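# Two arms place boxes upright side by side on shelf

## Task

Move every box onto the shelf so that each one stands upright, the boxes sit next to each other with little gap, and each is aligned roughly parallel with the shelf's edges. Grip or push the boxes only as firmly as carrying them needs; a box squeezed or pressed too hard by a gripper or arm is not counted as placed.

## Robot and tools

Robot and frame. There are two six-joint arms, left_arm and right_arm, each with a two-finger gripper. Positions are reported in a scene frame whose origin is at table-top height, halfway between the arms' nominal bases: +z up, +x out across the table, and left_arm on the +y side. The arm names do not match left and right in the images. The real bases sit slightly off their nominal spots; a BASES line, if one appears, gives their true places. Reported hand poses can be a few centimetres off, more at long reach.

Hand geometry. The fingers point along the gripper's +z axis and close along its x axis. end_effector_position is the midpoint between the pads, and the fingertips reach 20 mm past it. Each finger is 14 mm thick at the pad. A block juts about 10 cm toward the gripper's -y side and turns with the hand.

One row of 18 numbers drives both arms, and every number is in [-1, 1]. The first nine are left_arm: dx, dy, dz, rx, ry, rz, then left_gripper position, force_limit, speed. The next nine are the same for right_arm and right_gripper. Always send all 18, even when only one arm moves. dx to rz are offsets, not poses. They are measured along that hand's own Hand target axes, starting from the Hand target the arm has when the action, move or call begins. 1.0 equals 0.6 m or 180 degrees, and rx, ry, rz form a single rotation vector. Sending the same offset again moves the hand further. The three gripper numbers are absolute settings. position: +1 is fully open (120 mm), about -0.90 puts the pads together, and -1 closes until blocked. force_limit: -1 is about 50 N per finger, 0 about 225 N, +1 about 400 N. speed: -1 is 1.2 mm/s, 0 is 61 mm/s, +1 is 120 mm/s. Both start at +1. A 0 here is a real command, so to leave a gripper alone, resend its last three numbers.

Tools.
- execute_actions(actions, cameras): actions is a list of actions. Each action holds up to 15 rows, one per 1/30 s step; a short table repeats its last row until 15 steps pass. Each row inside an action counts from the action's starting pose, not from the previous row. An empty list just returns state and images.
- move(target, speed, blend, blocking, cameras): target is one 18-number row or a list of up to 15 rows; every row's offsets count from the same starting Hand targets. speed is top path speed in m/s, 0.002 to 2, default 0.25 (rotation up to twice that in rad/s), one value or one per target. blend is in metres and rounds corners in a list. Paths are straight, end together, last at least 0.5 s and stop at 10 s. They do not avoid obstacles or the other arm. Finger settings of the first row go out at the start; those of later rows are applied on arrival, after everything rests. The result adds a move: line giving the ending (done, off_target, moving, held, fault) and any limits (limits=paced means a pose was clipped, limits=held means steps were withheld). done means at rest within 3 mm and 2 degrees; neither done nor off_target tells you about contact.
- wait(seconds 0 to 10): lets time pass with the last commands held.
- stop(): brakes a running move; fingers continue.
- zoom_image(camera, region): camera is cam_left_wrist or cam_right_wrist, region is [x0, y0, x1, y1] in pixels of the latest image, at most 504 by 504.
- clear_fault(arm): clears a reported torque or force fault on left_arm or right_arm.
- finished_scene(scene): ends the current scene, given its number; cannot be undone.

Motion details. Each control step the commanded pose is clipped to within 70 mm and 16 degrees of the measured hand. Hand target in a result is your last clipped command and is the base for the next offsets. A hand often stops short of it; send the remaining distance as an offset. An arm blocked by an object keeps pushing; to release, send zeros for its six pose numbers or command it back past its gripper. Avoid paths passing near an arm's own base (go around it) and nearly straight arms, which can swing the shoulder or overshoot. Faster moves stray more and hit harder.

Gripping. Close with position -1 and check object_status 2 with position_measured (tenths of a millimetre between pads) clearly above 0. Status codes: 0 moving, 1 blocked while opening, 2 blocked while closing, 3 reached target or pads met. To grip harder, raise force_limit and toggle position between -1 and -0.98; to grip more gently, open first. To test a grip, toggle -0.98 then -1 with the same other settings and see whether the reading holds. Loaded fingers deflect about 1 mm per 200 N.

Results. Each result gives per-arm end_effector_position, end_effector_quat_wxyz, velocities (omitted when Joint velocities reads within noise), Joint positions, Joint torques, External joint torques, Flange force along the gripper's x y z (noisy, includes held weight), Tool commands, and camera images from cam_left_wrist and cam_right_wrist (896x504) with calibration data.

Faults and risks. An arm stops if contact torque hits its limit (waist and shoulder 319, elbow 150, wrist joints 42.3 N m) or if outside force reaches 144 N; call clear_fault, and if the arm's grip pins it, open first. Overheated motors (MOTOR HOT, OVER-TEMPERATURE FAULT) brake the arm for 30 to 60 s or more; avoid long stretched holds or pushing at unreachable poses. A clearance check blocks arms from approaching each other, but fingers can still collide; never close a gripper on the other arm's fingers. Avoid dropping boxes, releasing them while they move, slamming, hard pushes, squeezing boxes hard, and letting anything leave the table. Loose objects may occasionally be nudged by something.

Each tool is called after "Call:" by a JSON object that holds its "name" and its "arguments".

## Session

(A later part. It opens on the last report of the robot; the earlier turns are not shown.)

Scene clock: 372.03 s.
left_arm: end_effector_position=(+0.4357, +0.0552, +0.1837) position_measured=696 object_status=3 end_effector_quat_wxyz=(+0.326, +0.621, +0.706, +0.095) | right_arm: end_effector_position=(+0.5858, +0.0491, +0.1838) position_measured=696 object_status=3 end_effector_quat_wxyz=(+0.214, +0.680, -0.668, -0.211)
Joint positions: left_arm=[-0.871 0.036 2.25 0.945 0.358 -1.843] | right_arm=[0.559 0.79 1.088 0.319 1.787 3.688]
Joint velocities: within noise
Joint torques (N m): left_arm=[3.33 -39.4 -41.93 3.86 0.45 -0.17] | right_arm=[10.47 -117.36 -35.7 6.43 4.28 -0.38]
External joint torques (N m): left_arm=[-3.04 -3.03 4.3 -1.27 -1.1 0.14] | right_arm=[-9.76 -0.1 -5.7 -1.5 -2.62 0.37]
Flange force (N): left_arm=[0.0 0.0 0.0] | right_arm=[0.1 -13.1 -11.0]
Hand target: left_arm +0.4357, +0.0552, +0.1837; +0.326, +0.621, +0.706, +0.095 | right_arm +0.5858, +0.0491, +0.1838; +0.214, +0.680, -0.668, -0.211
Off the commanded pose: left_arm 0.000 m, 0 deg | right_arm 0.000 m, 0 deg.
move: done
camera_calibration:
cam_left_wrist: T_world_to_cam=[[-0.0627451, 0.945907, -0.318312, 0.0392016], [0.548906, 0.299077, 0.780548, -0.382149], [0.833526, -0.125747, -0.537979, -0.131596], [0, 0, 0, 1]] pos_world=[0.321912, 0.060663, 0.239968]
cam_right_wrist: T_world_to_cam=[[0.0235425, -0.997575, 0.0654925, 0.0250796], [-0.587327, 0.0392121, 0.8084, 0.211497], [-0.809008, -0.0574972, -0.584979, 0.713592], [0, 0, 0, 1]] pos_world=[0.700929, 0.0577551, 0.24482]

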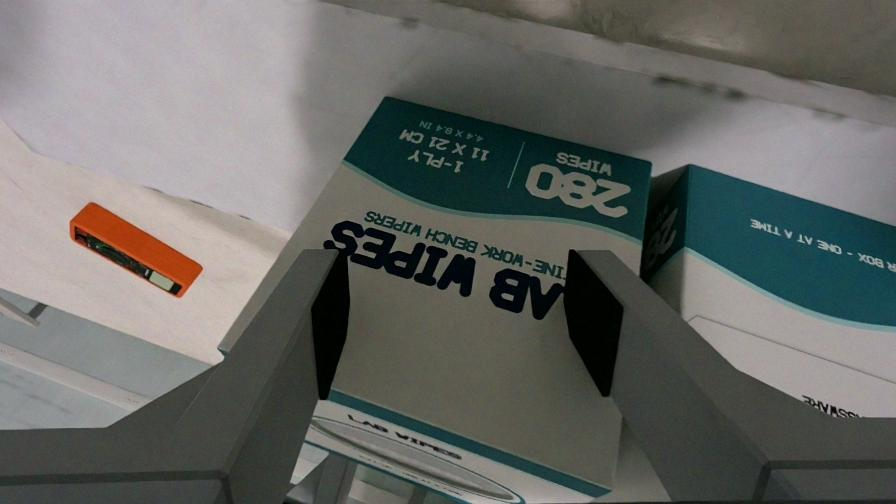

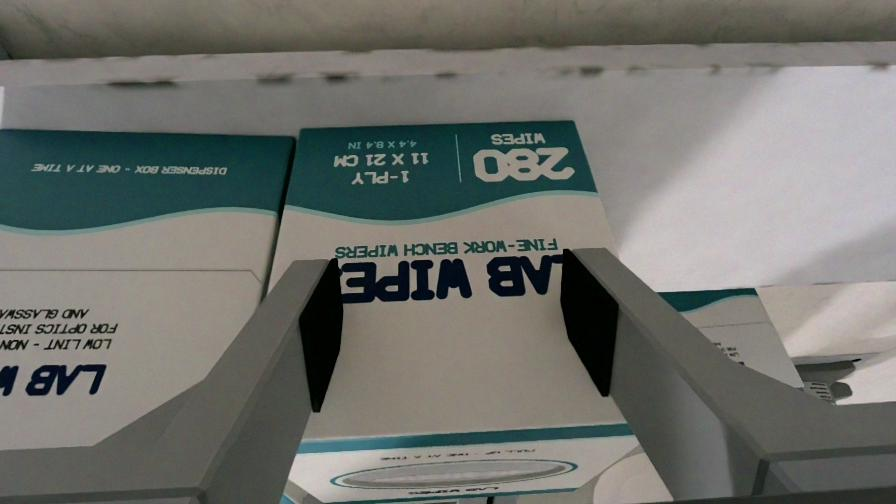

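Call:
{"name": "move", "arguments": {"target": [[0,-0.041,-0.0287,0,0,0,0.2,-1,0,0,-0.041,-0.0287,0,0,0,0.2,-1,0],[0.1943,-0.0005,-0.0865,0,0,0,0.2,-1,0,-0.2067,-0.041,-0.0287,0,0,0,0.2,-1,0],[0.1943,0.0245,-0.0691,0,0,0,0.2,-1,0,-0.2067,-0.016,-0.0112,0,0,0,0.2,-1,0]], "speed": [0.06,0.15,0.04]}}

Scene clock: 397.60 s.
left_arm: end_effector_position=(+0.4219, +0.1790, +0.1836) position_measured=696 object_status=3 end_effector_quat_wxyz=(+0.326, +0.621, +0.706, +0.095) | right_arm: end_effector_position=(+0.5953, +0.1733, +0.1839) position_measured=696 object_status=3 end_effector_quat_wxyz=(+0.214, +0.680, -0.668, -0.211)
Joint positions: left_arm=[-0.68 -0.119 2.395 0.742 0.254 -1.5] | right_arm=[0.653 0.954 0.781 0.378 1.891 3.828]
Joint velocities: within noise
Joint torques (N m): left_arm=[-1.23 -24.58 -39.02 3.16 -1.14 -0.32] | right_arm=[3.19 -132.95 -42.71 5.2 1.75 -0.34]
External joint torques (N m): left_arm=[1.46 -0.93 1.51 -0.36 -0.16 0.29] | right_arm=[-2.55 2.32 -0.37 -0.01 -0.24 0.34]
Flange force (N): left_arm=[0.0 0.0 0.0] | right_arm=[-2.6 -5.6 -3.2]
Hand target: left_arm +0.4219, +0.1790, +0.1836; +0.326, +0.621, +0.706, +0.095 | right_arm +0.5953, +0.1733, +0.1839; +0.214, +0.680, -0.668, -0.211
Off the commanded pose: left_arm 0.000 m, 0 deg | right_arm 0.000 m, 0 deg.
move: done
camera_calibration:
cam_left_wrist: T_world_to_cam=[[-0.0627175, 0.9459, -0.318338, -0.0788321], [0.548794, 0.2991, 0.780618, -0.411431], [0.833602, -0.125743, -0.537863, -0.104685], [0, 0, 0, 1]] pos_world=[0.308112, 0.184463, 0.239769]
cam_right_wrist: T_world_to_cam=[[0.0235425, -0.997575, 0.0654925, 0.148746], [-0.587327, 0.0392121, 0.8084, 0.212184], [-0.809008, -0.0574972, -0.584979, 0.728558], [0, 0, 0, 1]] pos_world=[0.710529, 0.181955, 0.24492]

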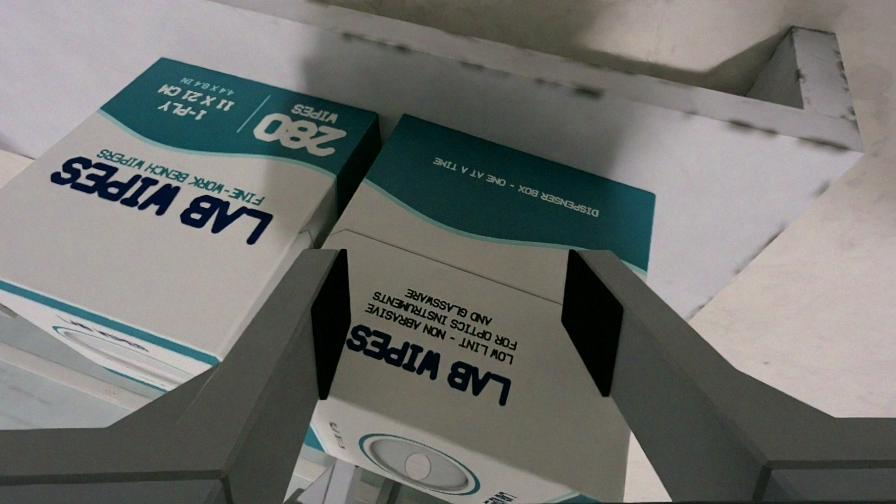

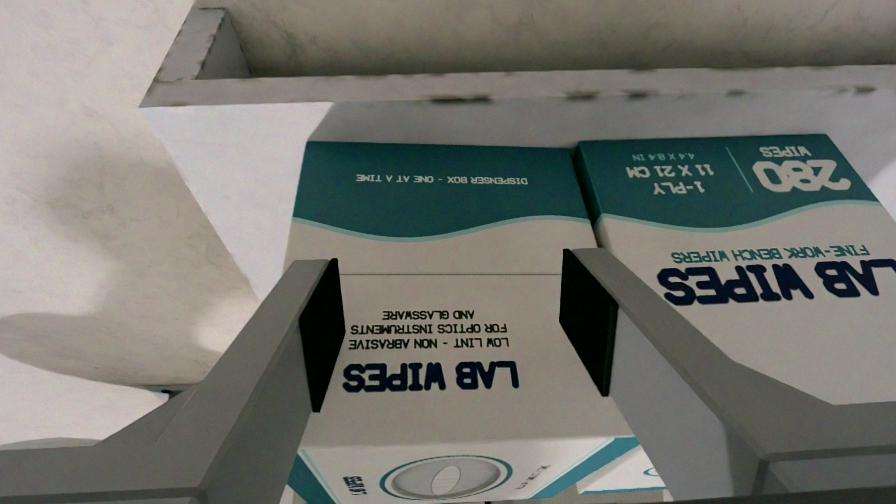

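Call:
{"name": "move", "arguments": {"target": [0,0.0128,0.009,0,0,0,0.2,-1,0,0,0.0128,0.009,0,0,0,0.2,-1,0], "speed": 0.02}}

Scene clock: 404.00 s.
left_arm: end_effector_position=(+0.4313, +0.1791, +0.1836) position_measured=696 object_status=3 end_effector_quat_wxyz=(+0.326, +0.621, +0.706, +0.095) | right_arm: end_effector_position=(+0.5860, +0.1731, +0.1839) position_measured=696 object_status=3 end_effector_quat_wxyz=(+0.214, +0.680, -0.668, -0.211)
Joint positions: left_arm=[-0.662 -0.105 2.384 0.721 0.244 -1.467] | right_arm=[0.658 0.938 0.812 0.378 1.875 3.827]
Joint velocities: within noise
Joint torques (N m): left_arm=[0.68 -26.03 -41.5 3.71 -1.28 -0.16] | right_arm=[8.3 -132 -40.53 6.25 3.46 -0.35]
External joint torques (N m): left_arm=[-0.47 -1 3.96 -0.89 -0.1 0.13] | right_arm=[-7.97 3.3 -2.14 -1.11 -1.95 0.35]
Flange force (N): left_arm=[0.0 0.0 0.0] | right_arm=[-2.4 -12.4 -6.7]
Hand target: left_arm +0.4313, +0.1792, +0.1836; +0.326, +0.621, +0.706, +0.095 | right_arm +0.5859, +0.1731, +0.1839; +0.214, +0.680, -0.668, -0.211
Off the commanded pose: left_arm 0.000 m, 0 deg | right_arm 0.000 m, 0 deg.
move: done
camera_calibration:
cam_left_wrist: T_world_to_cam=[[-0.0627175, 0.9459, -0.318338, -0.0783371], [0.548794, 0.2991, 0.780618, -0.41662], [0.833602, -0.125743, -0.537863, -0.112508], [0, 0, 0, 1]] pos_world=[0.317512, 0.184563, 0.239769]
cam_right_wrist: T_world_to_cam=[[0.0235425, -0.997575, 0.0654925, 0.148768], [-0.587327, 0.0392121, 0.8084, 0.206671], [-0.809008, -0.0574972, -0.584979, 0.720942], [0, 0, 0, 1]] pos_world=[0.701129, 0.181755, 0.24492]

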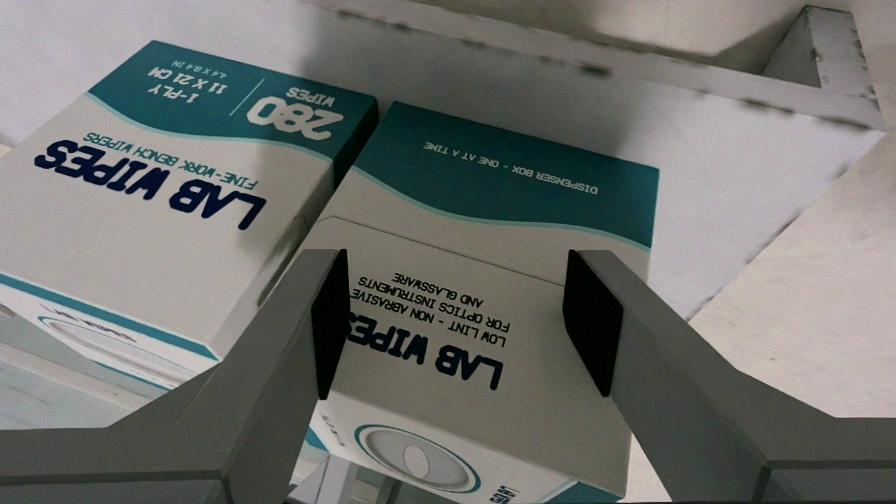

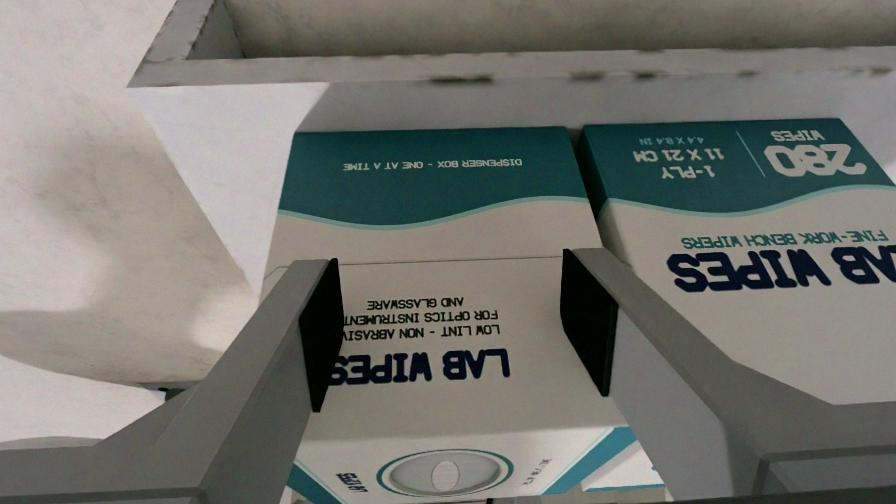

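Call:
{"name": "move", "arguments": {"target": [[-0.0078,-0.0016,0.0023,0,0,0,0.2,-1,0,0.0083,0,0,0,0,0,0.2,-1,0],[-0.0078,-0.0426,-0.0264,0,0,0,0.2,-1,0,0.0083,-0.041,-0.0287,0,0,0,0.2,-1,0],[-0.1128,0.1185,-0.3,0,0,0,0.2,-1,0,0.0092,0.1503,-0.3017,0,0,0,0.2,-1,0],[-0.0695,0.157,-0.3712,0.1937,0.1062,0.0391,0.2,-1,0,0.9192,0.3562,-0.231,0.194,-0.0014,0.005,0.2,-1,0]], "speed": [0.02,0.06,0.2,0.3], "blend": [0,0,0.03,0]}}

Scene clock: 435.53 s.
left_arm: end_effector_position=(+0.3799, +0.2201, +0.4200) position_measured=696 object_status=3 end_effector_quat_wxyz=(+0.000, +0.707, +0.707, +0.000) | right_arm: end_effector_position=(+0.5000, -0.3802, +0.4194) position_measured=696 object_status=3 end_effector_quat_wxyz=(+0.000, +0.708, -0.707, +0.000)
Joint positions: left_arm=[-0.568 -0.126 1.803 0 1.465 -0.595] | right_arm=[0.152 0.006 1.681 0 1.456 3.313]
Joint velocities: within noise
Joint torques (N m): left_arm=[-1.86 -30.15 -46.1 4.6 0.08 -0.3] | right_arm=[2.29 -48.17 -44.23 4.22 0.08 -0.57]
External joint torques (N m): left_arm=[2.1 -1.12 2.14 -0.36 0 0.3] | right_arm=[-1.91 2.91 -0.32 0.11 -0.15 0.57]
Flange force (N): left_arm=[6.6 -1.4 3.3] | right_arm=[1.2 -5.5 0.3]
Hand target: left_arm +0.3799, +0.2201, +0.4200; +0.000, +0.707, +0.707, +0.000 | right_arm +0.4999, -0.3802, +0.4194; +0.000, +0.708, -0.707, +0.000
Off the commanded pose: left_arm 0.000 m, 0 deg | right_arm 0.000 m, 0 deg.
move: done
camera_calibration:
cam_left_wrist: T_world_to_cam=[[-0.0238825, 0.998556, 0.0481244, -0.225344], [0.931484, 0.00474767, 0.363752, -0.490665], [0.362998, 0.0535144, -0.930252, 0.366887], [0, 0, 0, 1]] pos_world=[0.318485, 0.207715, 0.530622]
cam_right_wrist: T_world_to_cam=[[-0.0315308, -0.997848, 0.057488, -0.385763], [-0.943712, 0.0486689, 0.327167, 0.371057], [-0.329261, -0.0439363, -0.943216, 0.672859], [0, 0, 0, 1]] pos_world=[0.559554, -0.373429, 0.535431]

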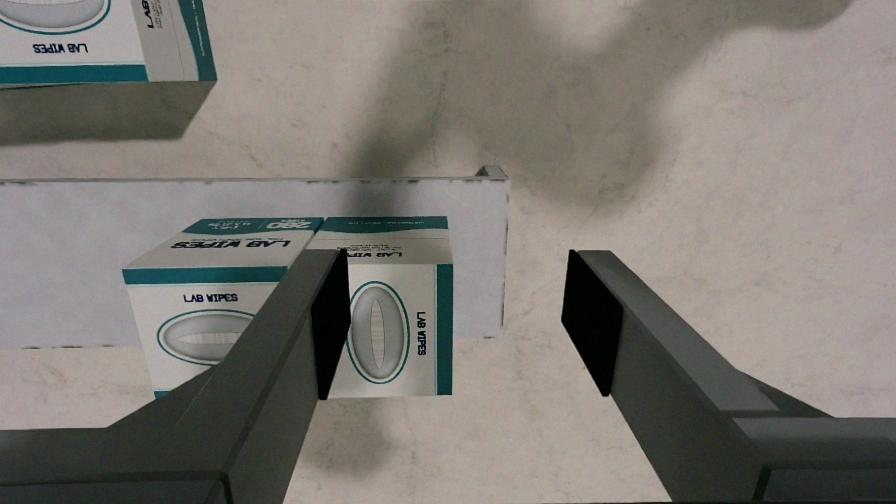

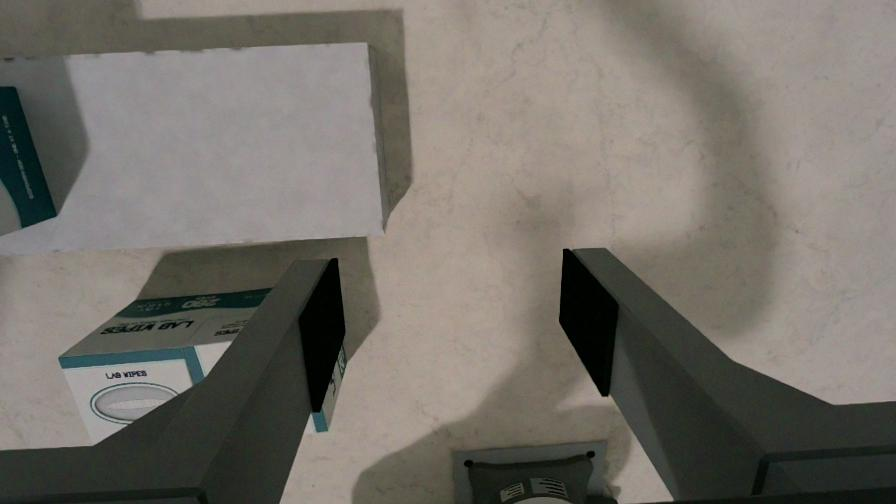

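Call:
{"name": "move", "arguments": {"target": [[-0.2835,0.3335,-0.05,0,0,-0.5,0.2,-1,0,-0.1337,0.4665,0.0657,0,0,-0.5,0.2,-1,0],[-0.4785,0.0118,0.2833,0.008,0.3055,-0.969,0.2,-1,0,-0.4987,0.5832,0.2823,0.008,0.3055,-0.969,0.2,-1,0]], "speed": 0.3, "blend": [0.03,0]}}

Scene clock: 472.23 s.
left_arm: end_effector_position=(+0.3867, -0.0670, +0.2500) position_measured=696 object_status=3 end_effector_quat_wxyz=(+0.218, +0.692, -0.657, -0.207) | right_arm: end_effector_position=(+0.1494, -0.0815, +0.2505) position_measured=696 object_status=3 end_effector_quat_wxyz=(+0.206, +0.656, +0.692, +0.218)
Joint positions: left_arm=[-0.739 0.451 1.533 -0.432 1.601 -3.875] | right_arm=[1.4 -0.102 2.202 -0.713 1.03 1.742]
Joint velocities: within noise
Joint torques (N m): left_arm=[-1.71 -85.57 -40.08 2.64 1.45 -0.18] | right_arm=[2.52 -29.1 -38.44 1.13 0.66 -0.39]
External joint torques (N m): left_arm=[2.27 -0.29 1.48 -0.34 0.01 0.18] | right_arm=[-2.57 2.67 0.68 0.07 -0.34 0.39]
Flange force (N): left_arm=[-4.7 -0.3 1.4] | right_arm=[2.5 2.4 7.4]
Hand target: left_arm +0.3867, -0.0670, +0.2500; +0.218, +0.692, -0.657, -0.207 | right_arm +0.1494, -0.0815, +0.2504; +0.206, +0.656, +0.693, +0.218
Off the commanded pose: left_arm 0.000 m, 0 deg | right_arm 0.000 m, 0 deg.
move: done
camera_calibration:
cam_left_wrist: T_world_to_cam=[[0.0994452, -0.994732, 0.0248638, -0.105717], [-0.553235, -0.0345038, 0.832311, 0.0205189], [-0.827068, -0.0965248, -0.553752, 0.577547], [0, 0, 0, 1]] pos_world=[0.499536, -0.0487046, 0.305368]
cam_right_wrist: T_world_to_cam=[[-0.0600412, 0.995962, 0.0667405, 0.0754309], [0.588603, -0.0186751, 0.808207, -0.273954], [0.80619, 0.0878093, -0.585105, 0.162606], [0, 0, 0, 1]] pos_world=[0.0346876, -0.0945208, 0.311519]

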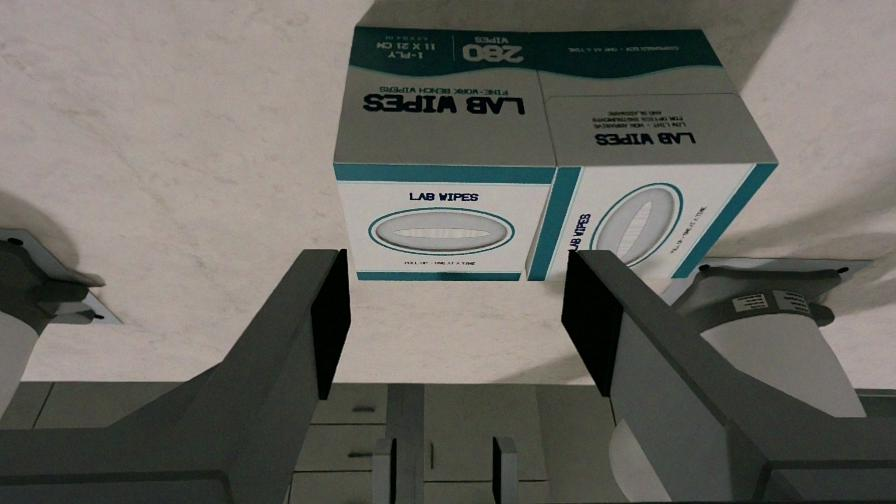

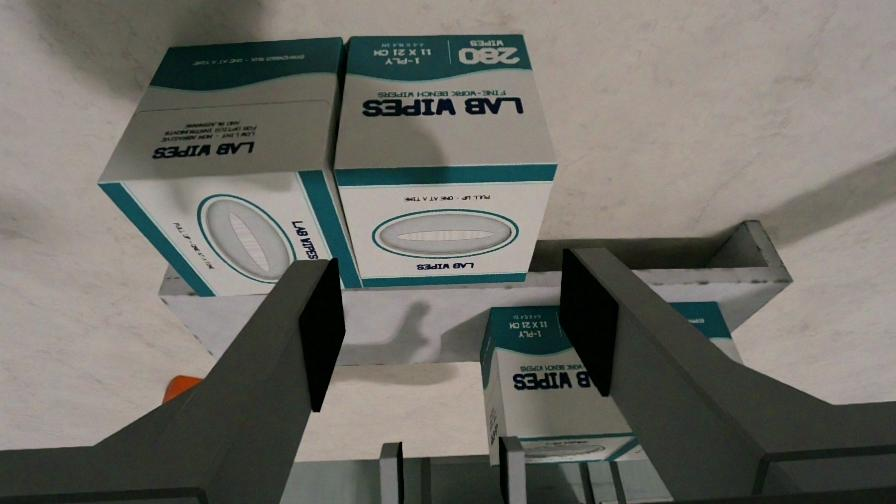

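Call:
{"name": "move", "arguments": {"target": [[-0.004,-0.0995,0.2192,0,0,0,0.2,-1,0,0.0028,-0.1128,0.2107,0,0,0,0.2,-1,0],[-0.004,-0.077,0.235,0,0,0,0.2,-1,0,0.0028,-0.0903,0.2265,0,0,0,0.2,-1,0]], "speed": [0.13,0.04]}}

Scene clock: 493.33 s.
left_arm: end_effector_position=(+0.3436, -0.0668, +0.1080) position_measured=696 object_status=3 end_effector_quat_wxyz=(+0.218, +0.692, -0.657, -0.207) | right_arm: end_effector_position=(+0.1827, -0.0779, +0.1080) position_measured=696 object_status=3 end_effector_quat_wxyz=(+0.206, +0.656, +0.693, +0.218)
Joint positions: left_arm=[-0.779 0.524 1.711 -0.46 1.359 -3.797] | right_arm=[1.324 0.102 2.332 -0.928 0.758 2.003]
Joint velocities: within noise
Joint torques (N m): left_arm=[-2.29 -85.69 -32.51 2.06 1.87 -0.24] | right_arm=[1.88 -40.58 -28.26 0.27 0.97 -0.28]
External joint torques (N m): left_arm=[2.72 -0.38 0.15 -0.18 -0.32 0.24] | right_arm=[-1.83 2.92 1.11 0.22 -0.18 0.28]
Flange force (N): left_arm=[-3.2 -1.8 -0.8] | right_arm=[1.1 -0.2 7.7]
Hand target: left_arm +0.3436, -0.0668, +0.1080; +0.218, +0.692, -0.657, -0.207 | right_arm +0.1827, -0.0779, +0.1080; +0.206, +0.656, +0.693, +0.218
Off the commanded pose: left_arm 0.000 m, 0 deg | right_arm 0.000 m, 0 deg.
move: done
camera_calibration:
cam_left_wrist: T_world_to_cam=[[0.0996645, -0.99471, 0.0248944, -0.0977073], [-0.55322, -0.0345994, 0.832317, 0.11486], [-0.827052, -0.0967245, -0.553741, 0.463277], [0, 0, 0, 1]] pos_world=[0.456435, -0.048406, 0.163368]
cam_right_wrist: T_world_to_cam=[[-0.060176, 0.995956, 0.0667142, 0.0833615], [0.588551, -0.01858, 0.808246, -0.178394], [0.806217, 0.0879017, -0.585053, 0.0521232], [0, 0, 0, 1]] pos_world=[0.0679876, -0.0909207, 0.169119]

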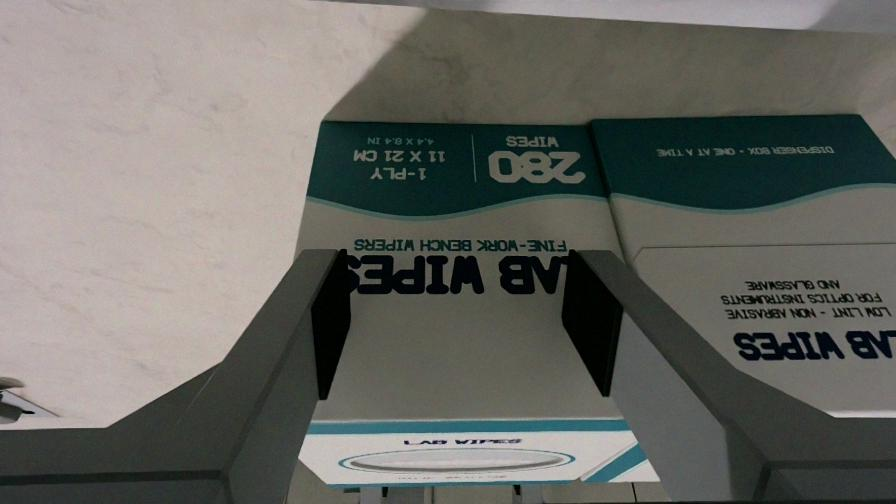

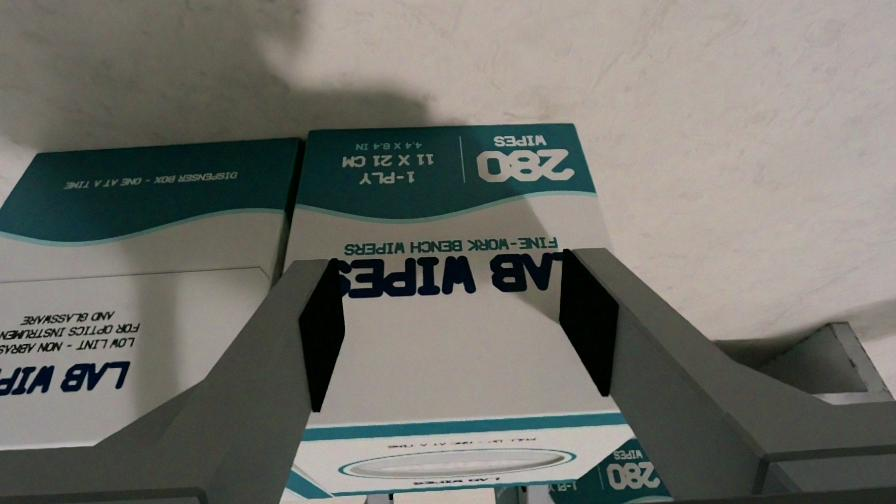

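Call:
{"name": "move", "arguments": {"target": [0,0.0049,0.0034,0,0,0,0.2,-1,0,0,0.0049,0.0034,0,0,0,0.2,-1,0], "speed": 0.02, "cameras": []}}

Scene clock: 499.43 s.
left_arm: end_effector_position=(+0.3400, -0.0669, +0.1080) position_measured=696 object_status=3 end_effector_quat_wxyz=(+0.218, +0.692, -0.657, -0.207) | right_arm: end_effector_position=(+0.1863, -0.0777, +0.1080) position_measured=696 object_status=3 end_effector_quat_wxyz=(+0.206, +0.656, +0.693, +0.218)
Joint positions: left_arm=[-0.783 0.521 1.717 -0.462 1.356 -3.799] | right_arm=[1.316 0.103 2.331 -0.931 0.754 1.998]
Joint velocities: within noise
Joint torques (N m): left_arm=[-6.34 -85.68 -30.09 0.96 3.24 -0.3] | right_arm=[-1.69 -40.13 -29.62 -0.93 1.74 -0.31]
External joint torques (N m): left_arm=[6.59 0.04 -2.28 0.91 -1.7 0.3] | right_arm=[1.7 2.29 2.29 1.42 -0.95 0.32]
Flange force (N): left_arm=[-3.1 -8.3 -4.3] | right_arm=[0.7 -6.4 1.6]
Hand target: left_arm +0.3400, -0.0669, +0.1080; +0.218, +0.692, -0.657, -0.207 | right_arm +0.1863, -0.0777, +0.1080; +0.206, +0.656, +0.693, +0.218
Off the commanded pose: left_arm 0.000 m, 0 deg | right_arm 0.000 m, 0 deg.
move: done
No camera images: "cameras" was empty.

Call:
{"name": "move", "arguments": {"target": [[0,0.0008,0.0006,0,0,0,0.2,-1,0,0,0.0008,0.0006,0,0,0,0.2,-1,0],[0,0.1108,-0.1564,0,0,0,0.2,-1,0,0,0.1108,-0.1564,0,0,0,0.2,-1,0],[0.0127,-0.0017,-0.2352,0,-0.00213,0.00303,0.2,-1,0,-0.0093,0.2233,-0.0774,0,-0.00213,0.00303,0.2,-1,0],[0.0255,-0.1142,-0.3141,0,-0.00425,0.00607,0.2,-1,0,-0.019,0.3358,0.0013,0,-0.00425,0.00607,0.2,-1,0],[0.0382,-0.2267,-0.3929,0,-0.00638,0.0091,0.2,-1,0,-0.0285,0.4485,0.0803,0,-0.00638,0.0091,0.2,-1,0]], "speed": [0.02,0.06,0.09,0.09,0.09], "blend": [0,0.01,0.01,0.01,0]}}

Scene clock: 532.43 s.
left_arm: end_effector_position=(+0.5875, -0.0770, +0.2231) position_measured=696 object_status=3 end_effector_quat_wxyz=(+0.214, +0.680, -0.669, -0.211) | right_arm: end_effector_position=(+0.4350, -0.0814, +0.2227) position_measured=696 object_status=3 end_effector_quat_wxyz=(+0.210, +0.668, +0.681, +0.214)
Joint positions: left_arm=[-0.604 0.731 1.12 -0.363 1.785 -3.778] | right_arm=[0.849 0.101 2.058 -0.739 0.693 1.363]
Joint velocities: within noise
Joint torques (N m): left_arm=[-8.12 -112.47 -39.39 1.24 3.54 -0.33] | right_arm=[-1 -50.55 -41.4 -0.31 -1.3 -0.34]
External joint torques (N m): left_arm=[8.92 0.91 -1.1 1.51 -1.98 0.33] | right_arm=[1.3 3.06 4.65 1.79 0.89 0.33]
Flange force (N): left_arm=[-6.5 -7.7 -2.4] | right_arm=[-0.2 -6.0 1.0]
Hand target: left_arm +0.5875, -0.0770, +0.2231; +0.214, +0.680, -0.669, -0.211 | right_arm +0.4350, -0.0814, +0.2227; +0.210, +0.668, +0.681, +0.214
Off the commanded pose: left_arm 0.000 m, 0 deg | right_arm 0.000 m, 0 deg.
move: done
camera_calibration:
cam_left_wrist: T_world_to_cam=[[0.064837, -0.997585, 0.0249064, -0.114939], [-0.55412, -0.0152347, 0.832297, 0.155666], [-0.829908, -0.0677648, -0.55377, 0.73165], [0, 0, 0, 1]] pos_world=[0.700912, -0.0627093, 0.278468]
cam_right_wrist: T_world_to_cam=[[-0.0253694, 0.99745, 0.0667018, 0.0793082], [0.587555, -0.0391047, 0.808239, -0.42087], [0.808786, 0.0596955, -0.585065, -0.0872618], [0, 0, 0, 1]] pos_world=[0.319872, -0.0903549, 0.283819]

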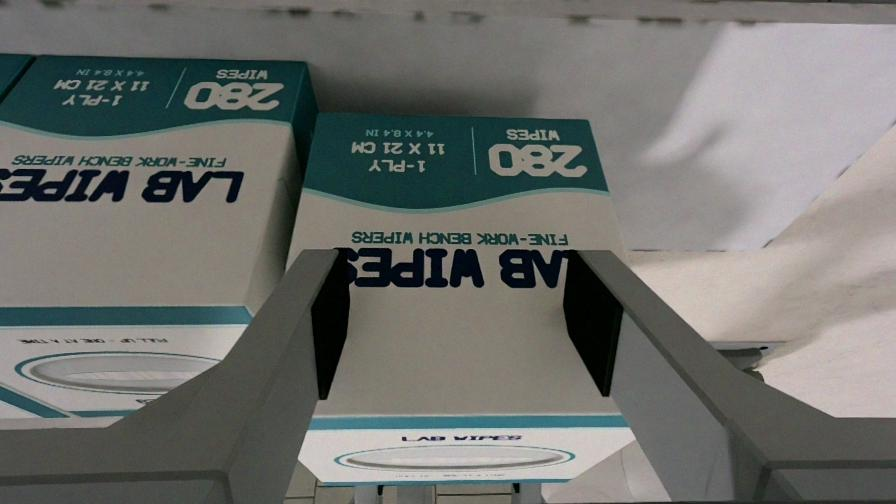

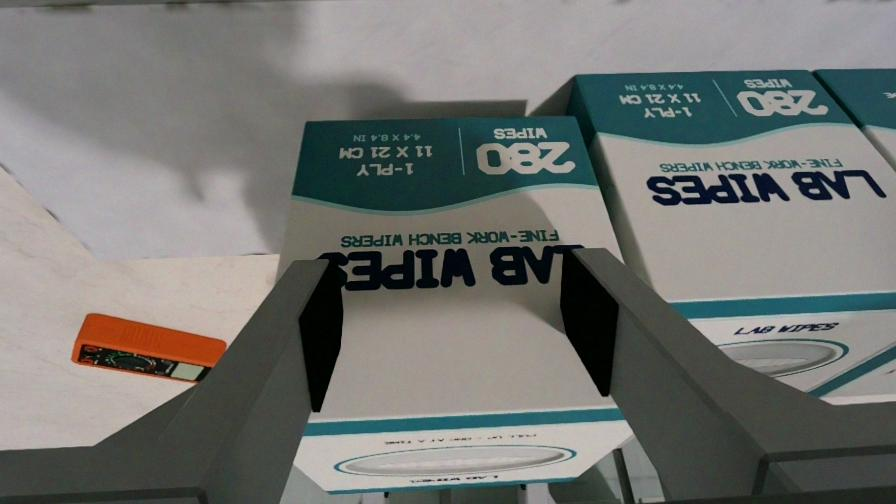

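Call:
{"name": "move", "arguments": {"target": [[-0.0083,-0.0332,0.047,0,0,0,0.2,-1,0,0.0083,-0.0329,0.0472,0,0,0,0.2,-1,0],[-0.0083,-0.038,0.0538,0,0,0,0.2,-1,0,0.0083,-0.0377,0.0539,0,0,0,0.2,-1,0]], "speed": [0.06,0.02]}}

Scene clock: 546.07 s.
left_arm: end_effector_position=(+0.5876, -0.0721, +0.1836) position_measured=696 object_status=3 end_effector_quat_wxyz=(+0.214, +0.680, -0.669, -0.211) | right_arm: end_effector_position=(+0.4349, -0.0764, +0.1833) position_measured=696 object_status=3 end_effector_quat_wxyz=(+0.210, +0.668, +0.681, +0.214)
Joint positions: left_arm=[-0.6 0.748 1.164 -0.356 1.73 -3.753] | right_arm=[0.855 0.15 2.088 -0.81 0.64 1.458]
Joint velocities: within noise
Joint torques (N m): left_arm=[-6.78 -111.3 -36.62 1.93 3.29 -0.34] | right_arm=[-1.63 -50.06 -36.93 -0.03 -0.56 -0.46]
External joint torques (N m): left_arm=[7.27 -0.2 -2.79 0.76 -1.7 0.34] | right_arm=[1.83 -0.44 2.26 1.25 0.31 0.46]
Flange force (N): left_arm=[-3.0 -7.7 -5.3] | right_arm=[-0.7 -4.7 -3.6]
Hand target: left_arm +0.5876, -0.0721, +0.1836; +0.214, +0.680, -0.669, -0.211 | right_arm +0.4349, -0.0764, +0.1832; +0.210, +0.668, +0.681, +0.214
Off the commanded pose: left_arm 0.000 m, 0 deg | right_arm 0.000 m, 0 deg.
move: done
camera_calibration:
cam_left_wrist: T_world_to_cam=[[0.064837, -0.997585, 0.0249064, -0.108973], [-0.55412, -0.0152347, 0.832297, 0.188673], [-0.829908, -0.0677648, -0.55377, 0.710198], [0, 0, 0, 1]] pos_world=[0.701012, -0.0577093, 0.238968]
cam_right_wrist: T_world_to_cam=[[-0.0253694, 0.99745, 0.0667018, 0.0769532], [0.587555, -0.0391047, 0.808239, -0.38869], [0.808786, 0.0596955, -0.585065, -0.11059], [0, 0, 0, 1]] pos_world=[0.319772, -0.0853549, 0.244319]

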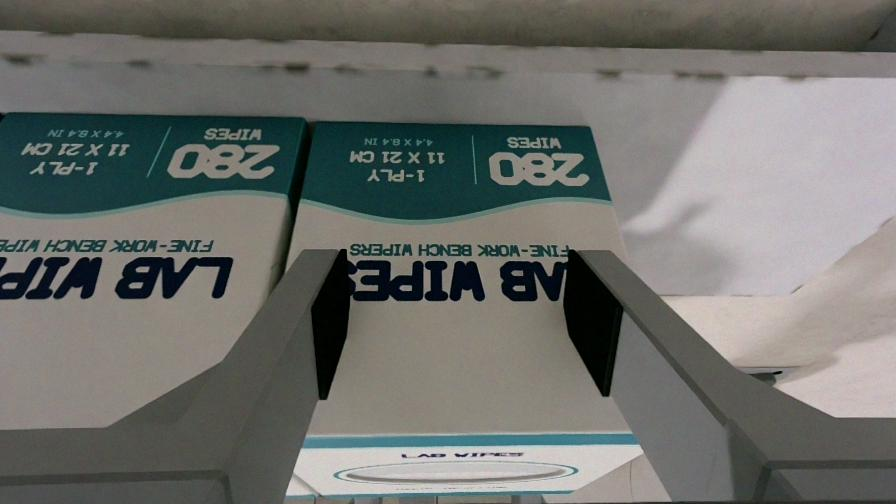

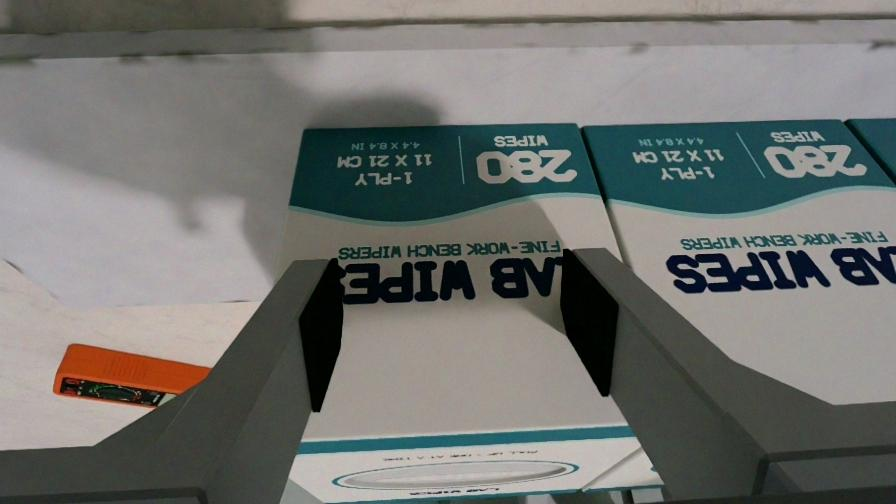

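Call:
{"name": "move", "arguments": {"target": [[0,-0.041,-0.0287,0,0,0,0.2,-1,0,0,-0.041,-0.0287,0,0,0,0.2,-1,0],[0.0009,0.0738,-0.1925,0,0,0,0.2,-1,0,-0.015,-0.0055,-0.1667,0,0,0,0.2,-1,0],[0.1818,0.3635,0.1203,0,0.01594,-0.02275,0.2,-1,0,-0.2067,-0.2952,-0.3435,0,0.01594,-0.02275,0.2,-1,0]], "speed": [0.06,0.2,0.25], "blend": [0,0.02,0]}}

Scene clock: 570.60 s.
left_arm: end_effector_position=(+0.3695, -0.1849, +0.2495) position_measured=696 object_status=3 end_effector_quat_wxyz=(+0.223, +0.709, -0.638, -0.201) | right_arm: end_effector_position=(+0.1742, -0.2055, +0.2506) position_measured=696 object_status=3 end_effector_quat_wxyz=(+0.201, +0.638, +0.709, +0.223)
Joint positions: left_arm=[-0.847 0.548 1.381 -0.496 1.583 -4.032] | right_arm=[1.245 -0.347 2.378 -0.693 0.965 1.523]
Joint velocities: within noise
Joint torques (N m): left_arm=[-1.68 -95.52 -41.32 2.37 1.27 -0.29] | right_arm=[3.58 -5.92 -39.98 1.33 0.01 -0.45]
External joint torques (N m): left_arm=[2 0.09 1.7 -0.33 -0.03 0.29] | right_arm=[-3.7 2.99 0.07 0.08 -0.14 0.45]
Flange force (N): left_arm=[-4.8 -0.8 1.9] | right_arm=[1.6 7.9 10.7]
Hand target: left_arm +0.3694, -0.1849, +0.2495; +0.223, +0.709, -0.638, -0.201 | right_arm +0.1741, -0.2055, +0.2507; +0.201, +0.638, +0.709, +0.223
Off the commanded pose: left_arm 0.000 m, 0 deg | right_arm 0.000 m, 0 deg.
move: done
camera_calibration:
cam_left_wrist: T_world_to_cam=[[0.151558, -0.988137, 0.0248218, -0.2393], [-0.550691, -0.0635567, 0.832286, 0.00105999], [-0.820835, -0.139809, -0.553791, 0.541378], [0, 0, 0, 1]] pos_world=[0.481234, -0.160705, 0.304868]
cam_right_wrist: T_world_to_cam=[[-0.112189, 0.991445, 0.0667167, 0.208517], [0.588751, 0.0122344, 0.808222, -0.284699], [0.800491, 0.129953, -0.585087, 0.163277], [0, 0, 0, 1]] pos_world=[0.0603083, -0.224468, 0.311719]

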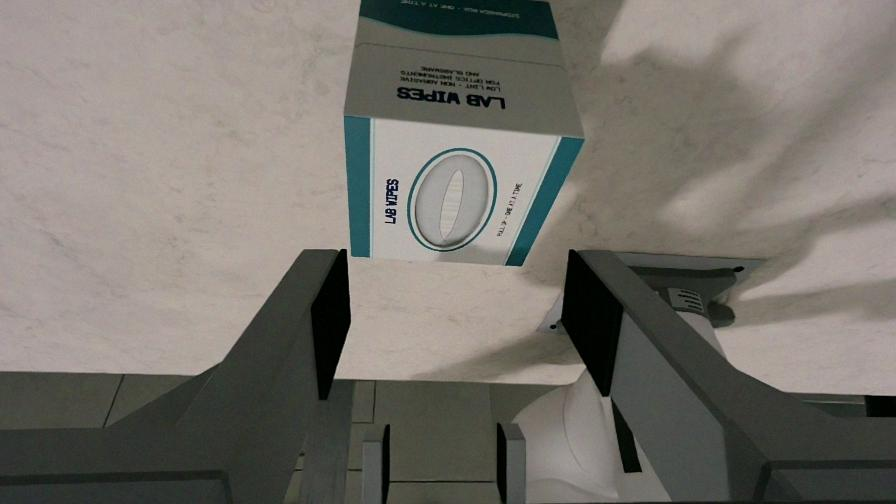

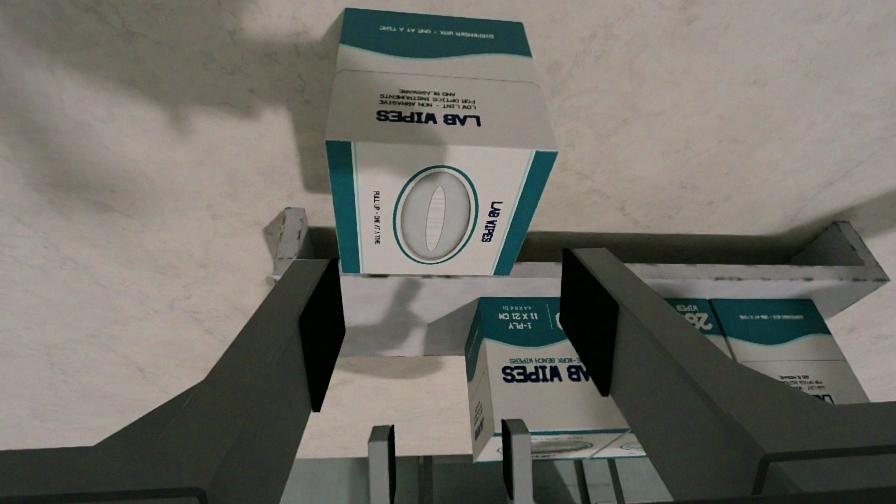

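Call:
{"name": "move", "arguments": {"target": [[0.0178,-0.1363,0.1925,0,-0.01594,0.02275,0.2,-1,0,0.0077,-0.134,0.1965,0,-0.01594,0.02275,0.2,-1,0],[0.0154,-0.1139,0.2082,0,-0.01594,0.02275,0.2,-1,0,0.0053,-0.1116,0.2122,0,-0.01594,0.02275,0.2,-1,0]], "speed": [0.13,0.04]}}

Scene clock: 595.37 s.
left_arm: end_effector_position=(+0.3548, -0.1957, +0.1080) position_measured=696 object_status=3 end_effector_quat_wxyz=(+0.214, +0.680, -0.669, -0.211) | right_arm: end_effector_position=(+0.1917, -0.2004, +0.1080) position_measured=696 object_status=3 end_effector_quat_wxyz=(+0.210, +0.668, +0.681, +0.214)
Joint positions: left_arm=[-0.878 0.664 1.465 -0.48 1.43 -3.894] | right_arm=[1.214 -0.079 2.517 -0.957 0.716 1.964]
Joint velocities: within noise
Joint torques (N m): left_arm=[-2.27 -101.97 -36.31 2.22 1.59 -0.26] | right_arm=[3.52 -20.89 -27.97 0.3 0.92 -0.47]
External joint torques (N m): left_arm=[2.64 0.7 1.05 -0.3 -0.16 0.26] | right_arm=[-3.51 2.59 0.86 0.16 -0.2 0.47]
Flange force (N): left_arm=[-3.4 -1.9 0.6] | right_arm=[-0.3 4.2 12.7]
Hand target: left_arm +0.3548, -0.1957, +0.1080; +0.214, +0.680, -0.669, -0.211 | right_arm +0.1918, -0.2004, +0.1080; +0.210, +0.668, +0.681, +0.214
Off the commanded pose: left_arm 0.000 m, 0 deg | right_arm 0.000 m, 0 deg.
move: done
camera_calibration:
cam_left_wrist: T_world_to_cam=[[0.064837, -0.997585, 0.0249064, -0.215298], [-0.55412, -0.0152347, 0.832297, 0.120713], [-0.829908, -0.0677648, -0.55377, 0.466755], [0, 0, 0, 1]] pos_world=[0.468212, -0.181309, 0.163368]
cam_right_wrist: T_world_to_cam=[[-0.0253694, 0.99745, 0.0667018, 0.19949], [0.587555, -0.0391047, 0.808239, -0.189785], [0.808786, 0.0596955, -0.585065, 0.0494542], [0, 0, 0, 1]] pos_world=[0.0765723, -0.209355, 0.169019]

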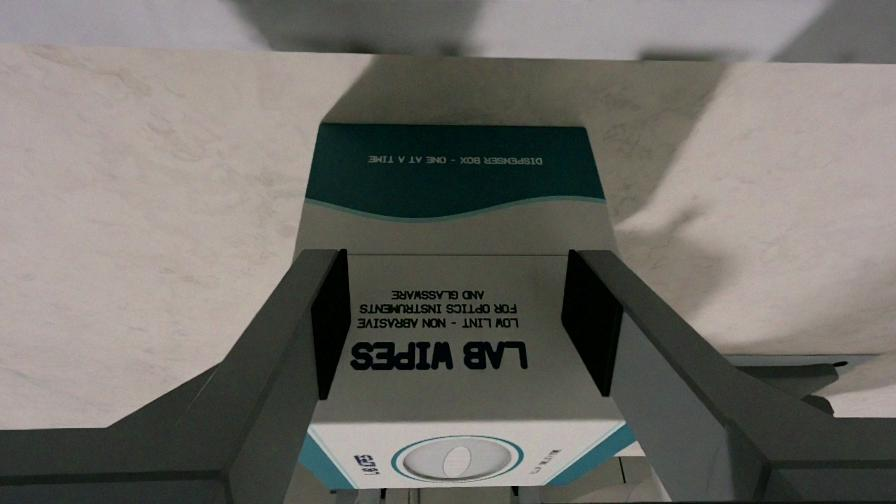

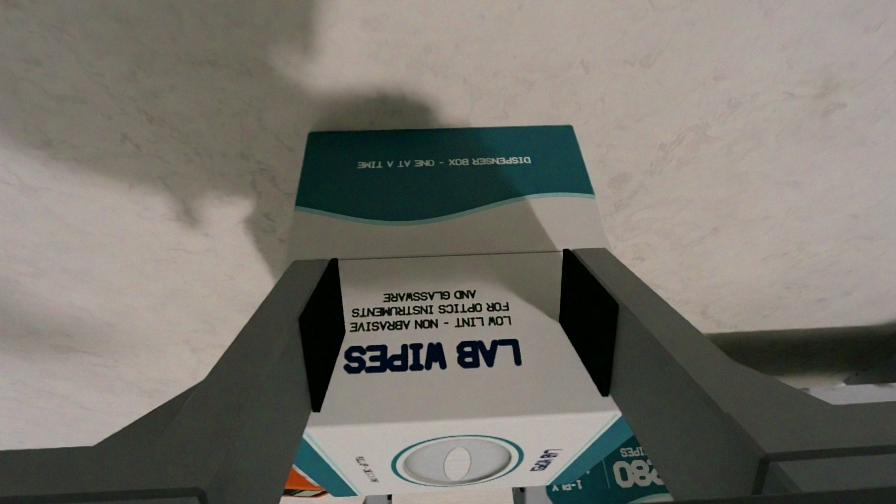

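Call:
{"name": "move", "arguments": {"target": [0,0.0063,0.0044,0,0,0,0.2,-1,0,0,0.0063,0.0044,0,0,0,0.2,-1,0], "speed": 0.02, "cameras": []}}

Scene clock: 604.93 s.
left_arm: end_effector_position=(+0.3502, -0.1958, +0.1080) position_measured=696 object_status=3 end_effector_quat_wxyz=(+0.214, +0.680, -0.669, -0.211) | right_arm: end_effector_position=(+0.1963, -0.2003, +0.1080) position_measured=696 object_status=3 end_effector_quat_wxyz=(+0.210, +0.668, +0.681, +0.214)
Joint positions: left_arm=[-0.883 0.66 1.472 -0.482 1.425 -3.896] | right_arm=[1.2 -0.077 2.515 -0.962 0.709 1.957]
Joint velocities: within noise
Joint torques (N m): left_arm=[-8.14 -101.13 -33.37 0.63 3.18 -0.27] | right_arm=[-2.74 -20.97 -30.14 -1.01 1.95 -0.22]
External joint torques (N m): left_arm=[7.98 0.85 -1.71 1.26 -1.75 0.27] | right_arm=[2.7 2.43 2.95 1.46 -1.24 0.22]
Flange force (N): left_arm=[-2.8 -9.2 -4.0] | right_arm=[2.7 -10.3 0.9]
Hand target: left_arm +0.3502, -0.1958, +0.1080; +0.214, +0.680, -0.669, -0.211 | right_arm +0.1964, -0.2003, +0.1080; +0.210, +0.668, +0.681, +0.214
Off the commanded pose: left_arm 0.000 m, 0 deg | right_arm 0.000 m, 0 deg.
move: done
No camera images: "cameras" was empty.

Call:
{"name": "move", "arguments": {"target": [[0,0.11,-0.157,0,0,0,0.2,-1,0,0,0.11,-0.157,0,0,0,0.2,-1,0],[0.0137,-0.2147,-0.3847,0,0,0,0.2,-1,0,-0.0137,0.4347,0.0707,0,0,0,0.2,-1,0]], "speed": [0.06,0.09], "blend": [0.01,0]}}

Scene clock: 623.73 s.
left_arm: end_effector_position=(+0.5882, -0.2000, +0.2232) position_measured=696 object_status=3 end_effector_quat_wxyz=(+0.214, +0.680, -0.669, -0.211) | right_arm: end_effector_position=(+0.4345, -0.2039, +0.2226) position_measured=696 object_status=3 end_effector_quat_wxyz=(+0.210, +0.668, +0.681, +0.214)
Joint positions: left_arm=[-0.7 0.871 0.865 -0.417 1.856 -3.913] | right_arm=[0.669 -0.046 2.211 -0.693 0.59 1.18]
Joint velocities: within noise
Joint torques (N m): left_arm=[-8.07 -125.57 -42.55 1.28 3 -0.35] | right_arm=[0.4 -34.61 -41.44 0.48 -1.79 -0.5]
External joint torques (N m): left_arm=[8.47 2.25 0.65 1.3 -1.6 0.35] | right_arm=[-0.28 2.51 4.19 1.31 1.02 0.5]
Flange force (N): left_arm=[-6.9 -6.5 0.6] | right_arm=[-1.2 -4.3 2.1]
Hand target: left_arm +0.5882, -0.1999, +0.2232; +0.214, +0.680, -0.669, -0.211 | right_arm +0.4346, -0.2039, +0.2226; +0.210, +0.668, +0.681, +0.214
Off the commanded pose: left_arm 0.000 m, 0 deg | right_arm 0.000 m, 0 deg.
move: done
camera_calibration:
cam_left_wrist: T_world_to_cam=[[0.0646984, -0.997593, 0.0249322, -0.237501], [-0.554127, -0.0151367, 0.832294, 0.154123], [-0.829914, -0.0676637, -0.553773, 0.723982], [0, 0, 0, 1]] pos_world=[0.701612, -0.185609, 0.278568]
cam_right_wrist: T_world_to_cam=[[-0.0253694, 0.99745, 0.0667018, 0.20149], [0.587555, -0.0391047, 0.808239, -0.425285], [0.808786, 0.0596955, -0.585065, -0.0796033], [0, 0, 0, 1]] pos_world=[0.319372, -0.212855, 0.283719]

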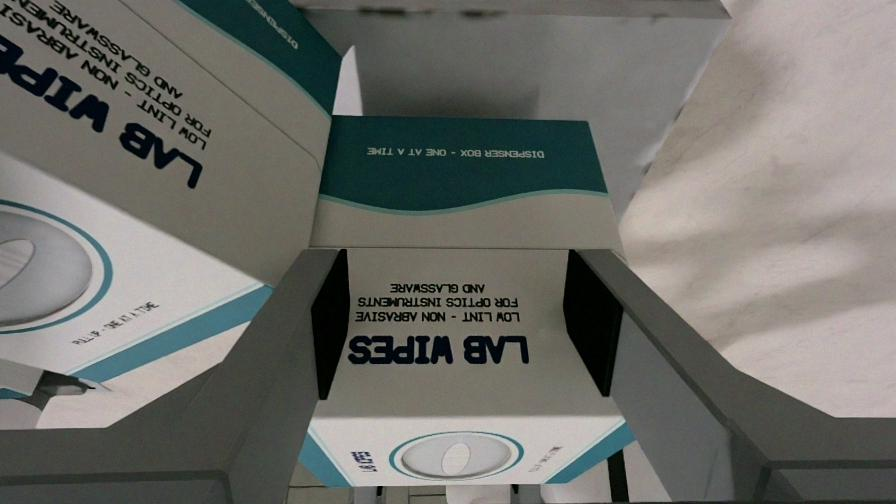

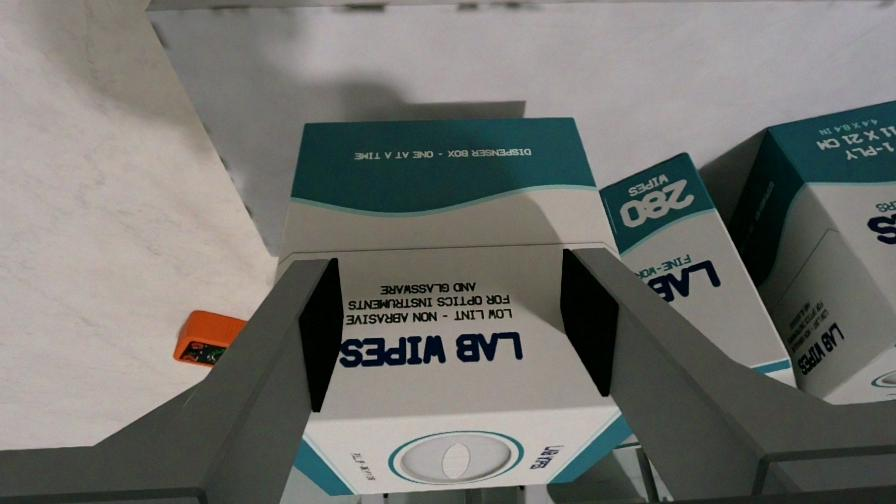

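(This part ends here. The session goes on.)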